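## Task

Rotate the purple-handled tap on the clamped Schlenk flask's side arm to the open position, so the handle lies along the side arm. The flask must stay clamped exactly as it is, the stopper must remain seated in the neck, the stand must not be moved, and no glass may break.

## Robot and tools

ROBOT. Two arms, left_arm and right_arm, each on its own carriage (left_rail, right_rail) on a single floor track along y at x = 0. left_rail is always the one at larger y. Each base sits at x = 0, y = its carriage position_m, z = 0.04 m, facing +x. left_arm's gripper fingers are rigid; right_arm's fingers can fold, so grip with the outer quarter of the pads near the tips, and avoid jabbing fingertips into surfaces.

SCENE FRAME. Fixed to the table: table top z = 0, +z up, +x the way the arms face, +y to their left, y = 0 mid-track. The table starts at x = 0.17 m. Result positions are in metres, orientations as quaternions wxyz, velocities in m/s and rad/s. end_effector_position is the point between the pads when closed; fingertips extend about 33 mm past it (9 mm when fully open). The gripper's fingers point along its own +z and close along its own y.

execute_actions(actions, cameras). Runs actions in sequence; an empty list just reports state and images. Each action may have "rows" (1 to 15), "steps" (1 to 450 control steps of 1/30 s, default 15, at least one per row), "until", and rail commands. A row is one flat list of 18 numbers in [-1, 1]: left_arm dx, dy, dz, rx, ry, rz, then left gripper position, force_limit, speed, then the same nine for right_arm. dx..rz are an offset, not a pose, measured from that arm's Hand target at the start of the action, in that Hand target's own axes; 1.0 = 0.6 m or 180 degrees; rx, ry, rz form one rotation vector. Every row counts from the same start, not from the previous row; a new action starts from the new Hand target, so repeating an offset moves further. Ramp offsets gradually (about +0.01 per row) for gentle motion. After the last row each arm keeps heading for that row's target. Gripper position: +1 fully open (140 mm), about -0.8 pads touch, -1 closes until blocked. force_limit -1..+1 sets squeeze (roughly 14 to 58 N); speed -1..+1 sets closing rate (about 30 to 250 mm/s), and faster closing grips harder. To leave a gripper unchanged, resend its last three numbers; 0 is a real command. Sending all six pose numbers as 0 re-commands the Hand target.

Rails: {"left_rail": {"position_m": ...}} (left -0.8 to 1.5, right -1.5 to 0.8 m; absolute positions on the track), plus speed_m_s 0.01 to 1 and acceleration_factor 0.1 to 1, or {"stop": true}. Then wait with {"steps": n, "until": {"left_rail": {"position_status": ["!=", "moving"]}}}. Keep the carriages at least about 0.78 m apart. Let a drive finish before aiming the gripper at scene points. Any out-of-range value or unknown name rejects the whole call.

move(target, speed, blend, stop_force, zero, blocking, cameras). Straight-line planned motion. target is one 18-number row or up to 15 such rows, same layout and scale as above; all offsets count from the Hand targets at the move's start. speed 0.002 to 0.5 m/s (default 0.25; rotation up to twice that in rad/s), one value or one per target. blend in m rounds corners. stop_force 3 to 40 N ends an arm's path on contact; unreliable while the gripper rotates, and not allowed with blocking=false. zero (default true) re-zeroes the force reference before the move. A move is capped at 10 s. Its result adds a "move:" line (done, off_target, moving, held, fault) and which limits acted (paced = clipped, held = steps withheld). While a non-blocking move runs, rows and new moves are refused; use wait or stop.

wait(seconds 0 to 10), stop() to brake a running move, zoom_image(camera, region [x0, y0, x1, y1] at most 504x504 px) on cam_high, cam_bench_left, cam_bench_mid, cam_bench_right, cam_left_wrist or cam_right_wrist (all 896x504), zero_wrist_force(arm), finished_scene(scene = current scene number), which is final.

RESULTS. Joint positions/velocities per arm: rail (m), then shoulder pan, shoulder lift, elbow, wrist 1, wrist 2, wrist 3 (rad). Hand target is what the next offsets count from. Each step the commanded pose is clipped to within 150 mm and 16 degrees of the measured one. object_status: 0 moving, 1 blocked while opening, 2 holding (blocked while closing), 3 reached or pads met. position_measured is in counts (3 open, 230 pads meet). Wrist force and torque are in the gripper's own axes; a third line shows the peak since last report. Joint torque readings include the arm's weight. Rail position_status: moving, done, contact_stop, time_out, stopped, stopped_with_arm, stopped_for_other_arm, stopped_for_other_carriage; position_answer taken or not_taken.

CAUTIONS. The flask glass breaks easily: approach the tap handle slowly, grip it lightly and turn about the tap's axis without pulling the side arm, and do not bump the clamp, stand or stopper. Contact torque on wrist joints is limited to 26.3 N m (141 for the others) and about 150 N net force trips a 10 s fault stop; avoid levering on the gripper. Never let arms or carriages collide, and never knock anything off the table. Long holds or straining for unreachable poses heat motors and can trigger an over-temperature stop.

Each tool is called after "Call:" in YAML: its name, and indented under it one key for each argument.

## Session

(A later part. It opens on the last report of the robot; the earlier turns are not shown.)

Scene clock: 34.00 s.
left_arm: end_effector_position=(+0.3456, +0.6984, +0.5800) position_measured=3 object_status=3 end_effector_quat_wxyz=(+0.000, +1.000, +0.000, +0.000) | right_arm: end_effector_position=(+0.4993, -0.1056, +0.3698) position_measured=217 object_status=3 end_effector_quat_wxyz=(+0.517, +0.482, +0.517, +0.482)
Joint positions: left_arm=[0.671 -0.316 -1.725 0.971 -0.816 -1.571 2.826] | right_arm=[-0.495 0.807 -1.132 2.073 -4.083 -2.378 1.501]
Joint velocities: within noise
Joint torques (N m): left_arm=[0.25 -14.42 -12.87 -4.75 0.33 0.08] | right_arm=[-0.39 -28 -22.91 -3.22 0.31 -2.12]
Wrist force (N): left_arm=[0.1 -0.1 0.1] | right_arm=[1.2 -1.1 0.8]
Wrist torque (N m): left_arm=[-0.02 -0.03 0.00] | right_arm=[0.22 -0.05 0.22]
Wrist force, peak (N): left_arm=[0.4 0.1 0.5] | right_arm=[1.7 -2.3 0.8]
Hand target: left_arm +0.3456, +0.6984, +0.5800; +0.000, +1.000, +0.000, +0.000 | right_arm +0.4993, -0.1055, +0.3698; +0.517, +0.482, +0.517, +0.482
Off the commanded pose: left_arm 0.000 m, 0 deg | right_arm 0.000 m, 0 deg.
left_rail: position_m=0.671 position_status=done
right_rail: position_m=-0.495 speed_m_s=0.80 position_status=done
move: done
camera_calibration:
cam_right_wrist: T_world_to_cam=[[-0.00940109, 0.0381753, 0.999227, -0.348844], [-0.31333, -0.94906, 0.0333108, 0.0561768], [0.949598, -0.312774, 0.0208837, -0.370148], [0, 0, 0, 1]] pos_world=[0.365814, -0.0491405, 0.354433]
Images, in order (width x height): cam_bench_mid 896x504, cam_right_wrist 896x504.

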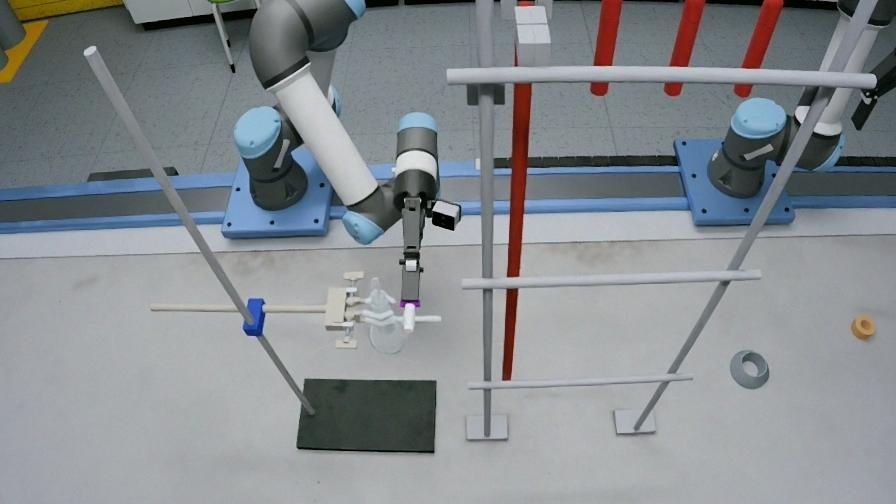

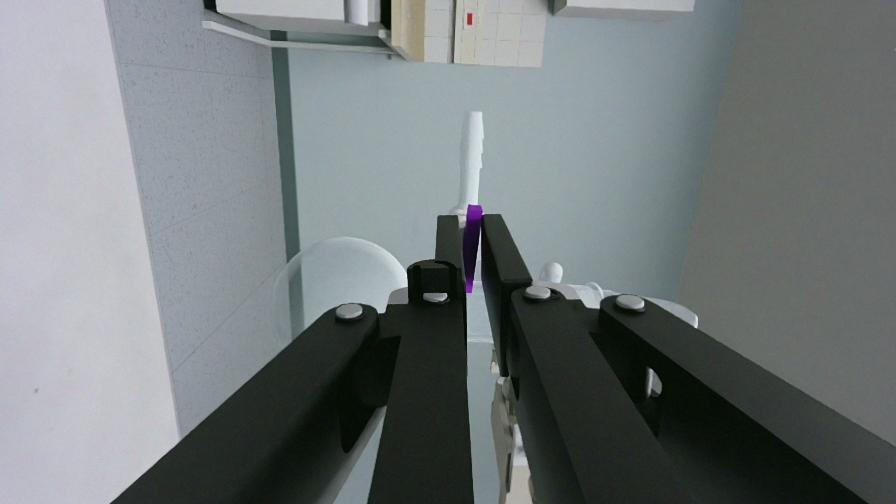

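Call:
move:
  target:
    - [0,0,0,0,0,0,1,1,1, 0,0,0,0,0,-0.0239,-0.7,-1,-1]
    - [0,0,0,0,0,0,1,1,1, 0,0,0,0,0,-0.0239,-0.58,-1,-1]
    - [0,0,0,0,0,0,1,1,1, 0,0,-0.035,0,0,-0.0239,-0.58,-1,-1]
    - [0,0,0,0,0,0,1,1,1, 0,0,-0.2,0,0,-0.0239,-0.58,-1,-1]
  speed: [0.06, 0.06, 0.06, 0.18]
  cameras: ["cam_right_wrist", "cam_bench_mid", "cam_high"]

Call:
zoom_image:
  camera: "cam_right_wrist"
  region: [380, 80, 560, 240]

Call:
zoom_image:
  camera: "cam_bench_mid"
  region: [310, 250, 460, 360]

Call:
zoom_image:
  camera: "cam_high"
  region: [380, 210, 480, 310]

Scene clock: 38.90 s.
left_arm: end_effector_position=(+0.3456, +0.6984, +0.5800) position_measured=3 object_status=3 end_effector_quat_wxyz=(+0.000, +1.000, +0.000, +0.000) | right_arm: end_effector_position=(+0.3794, -0.1056, +0.3698) position_measured=202 object_status=3 end_effector_quat_wxyz=(+0.535, +0.463, +0.535, +0.463)
Joint positions: left_arm=[0.671 -0.316 -1.725 0.971 -0.816 -1.571 2.826] | right_arm=[-0.495 1.053 -1.194 2.182 -4.13 -2.624 1.426]
Joint velocities: within noise
Joint torques (N m): left_arm=[0.8 -13.69 -12.43 -4.73 0.26 0.21] | right_arm=[8.32 -38.82 -8.04 -2.36 -1.13 -1.46]
Wrist force (N): left_arm=[0.4 0.1 0.0] | right_arm=[0.0 -0.1 1.3]
Wrist torque (N m): left_arm=[0.04 -0.09 0.00] | right_arm=[0.12 0.03 0.09]
Wrist force, peak (N): left_arm=[0.5 0.0 0.3] | right_arm=[0.5 0.1 2.2]
Hand target: left_arm +0.3456, +0.6984, +0.5800; +0.000, +1.000, +0.000, +0.000 | right_arm +0.3793, -0.1055, +0.3698; +0.535, +0.463, +0.535, +0.463
Off the commanded pose: left_arm 0.000 m, 0 deg | right_arm 0.000 m, 0 deg.
left_rail: position_m=0.671 position_status=done
right_rail: position_m=-0.495 speed_m_s=0.80 position_status=done
move: done
camera_calibration:
cam_right_wrist: T_world_to_cam=[[-0.00941696, 0.113116, 0.993537, -0.339946], [-0.313303, -0.943887, 0.104494, -0.00717266], [0.949607, -0.310294, 0.0443282, -0.264688], [0, 0, 0, 1]] pos_world=[0.245901, -0.050448, 0.350231]
Images, in order (width x height): cam_high 896x504, cam_bench_mid 896x504, cam_right_wrist 896x504.

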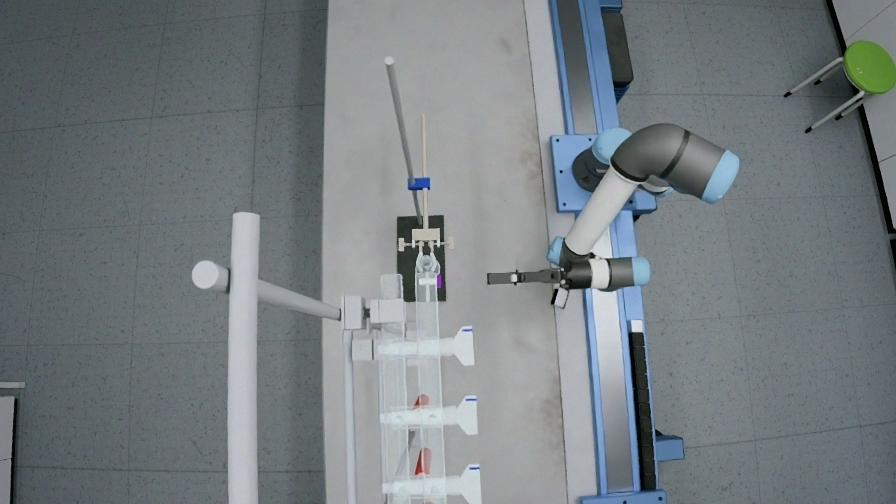

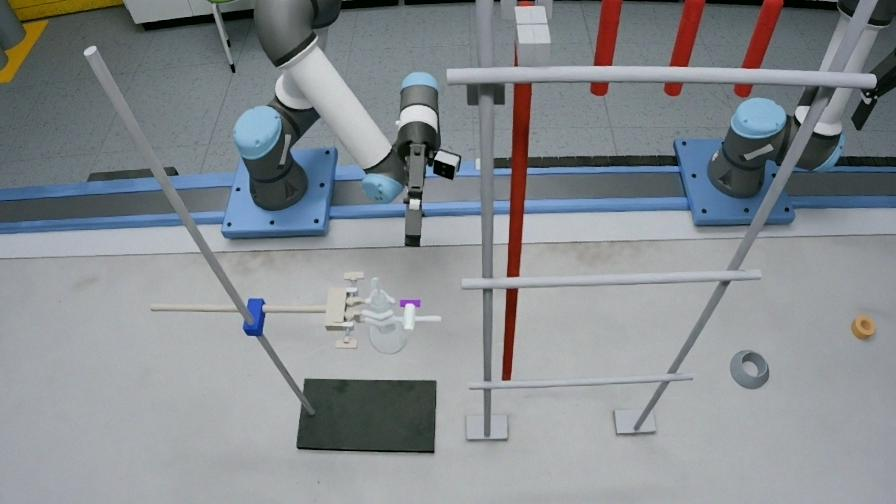

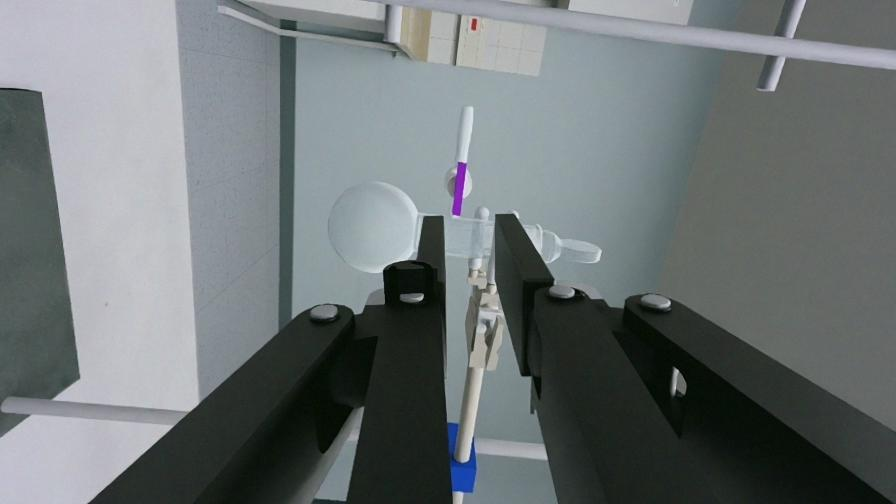

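Scaled by 2.800.

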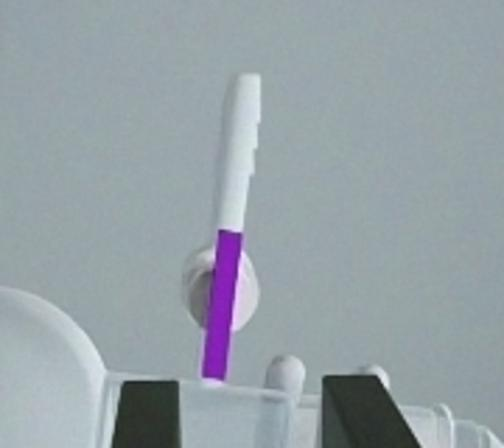

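Scaled by 3.360.

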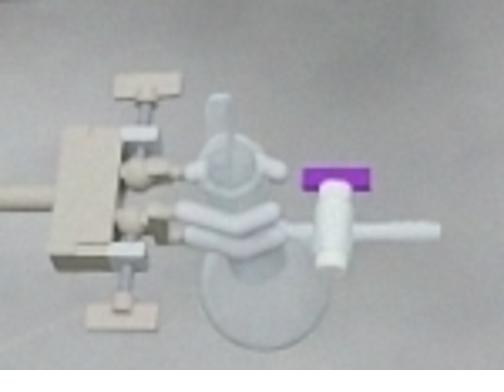

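Scaled by 5.040.

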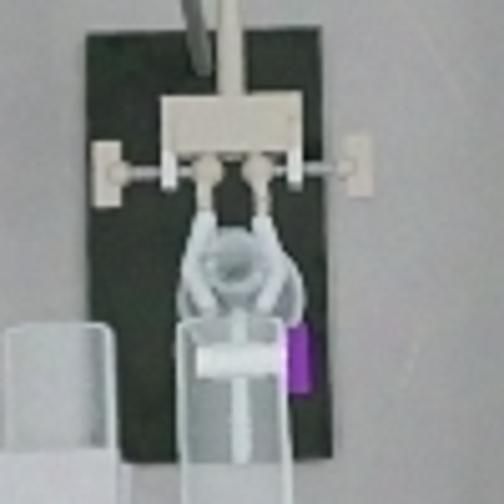

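Call:
finished_scene:
  scene: 2

The scene is finished: the task was done.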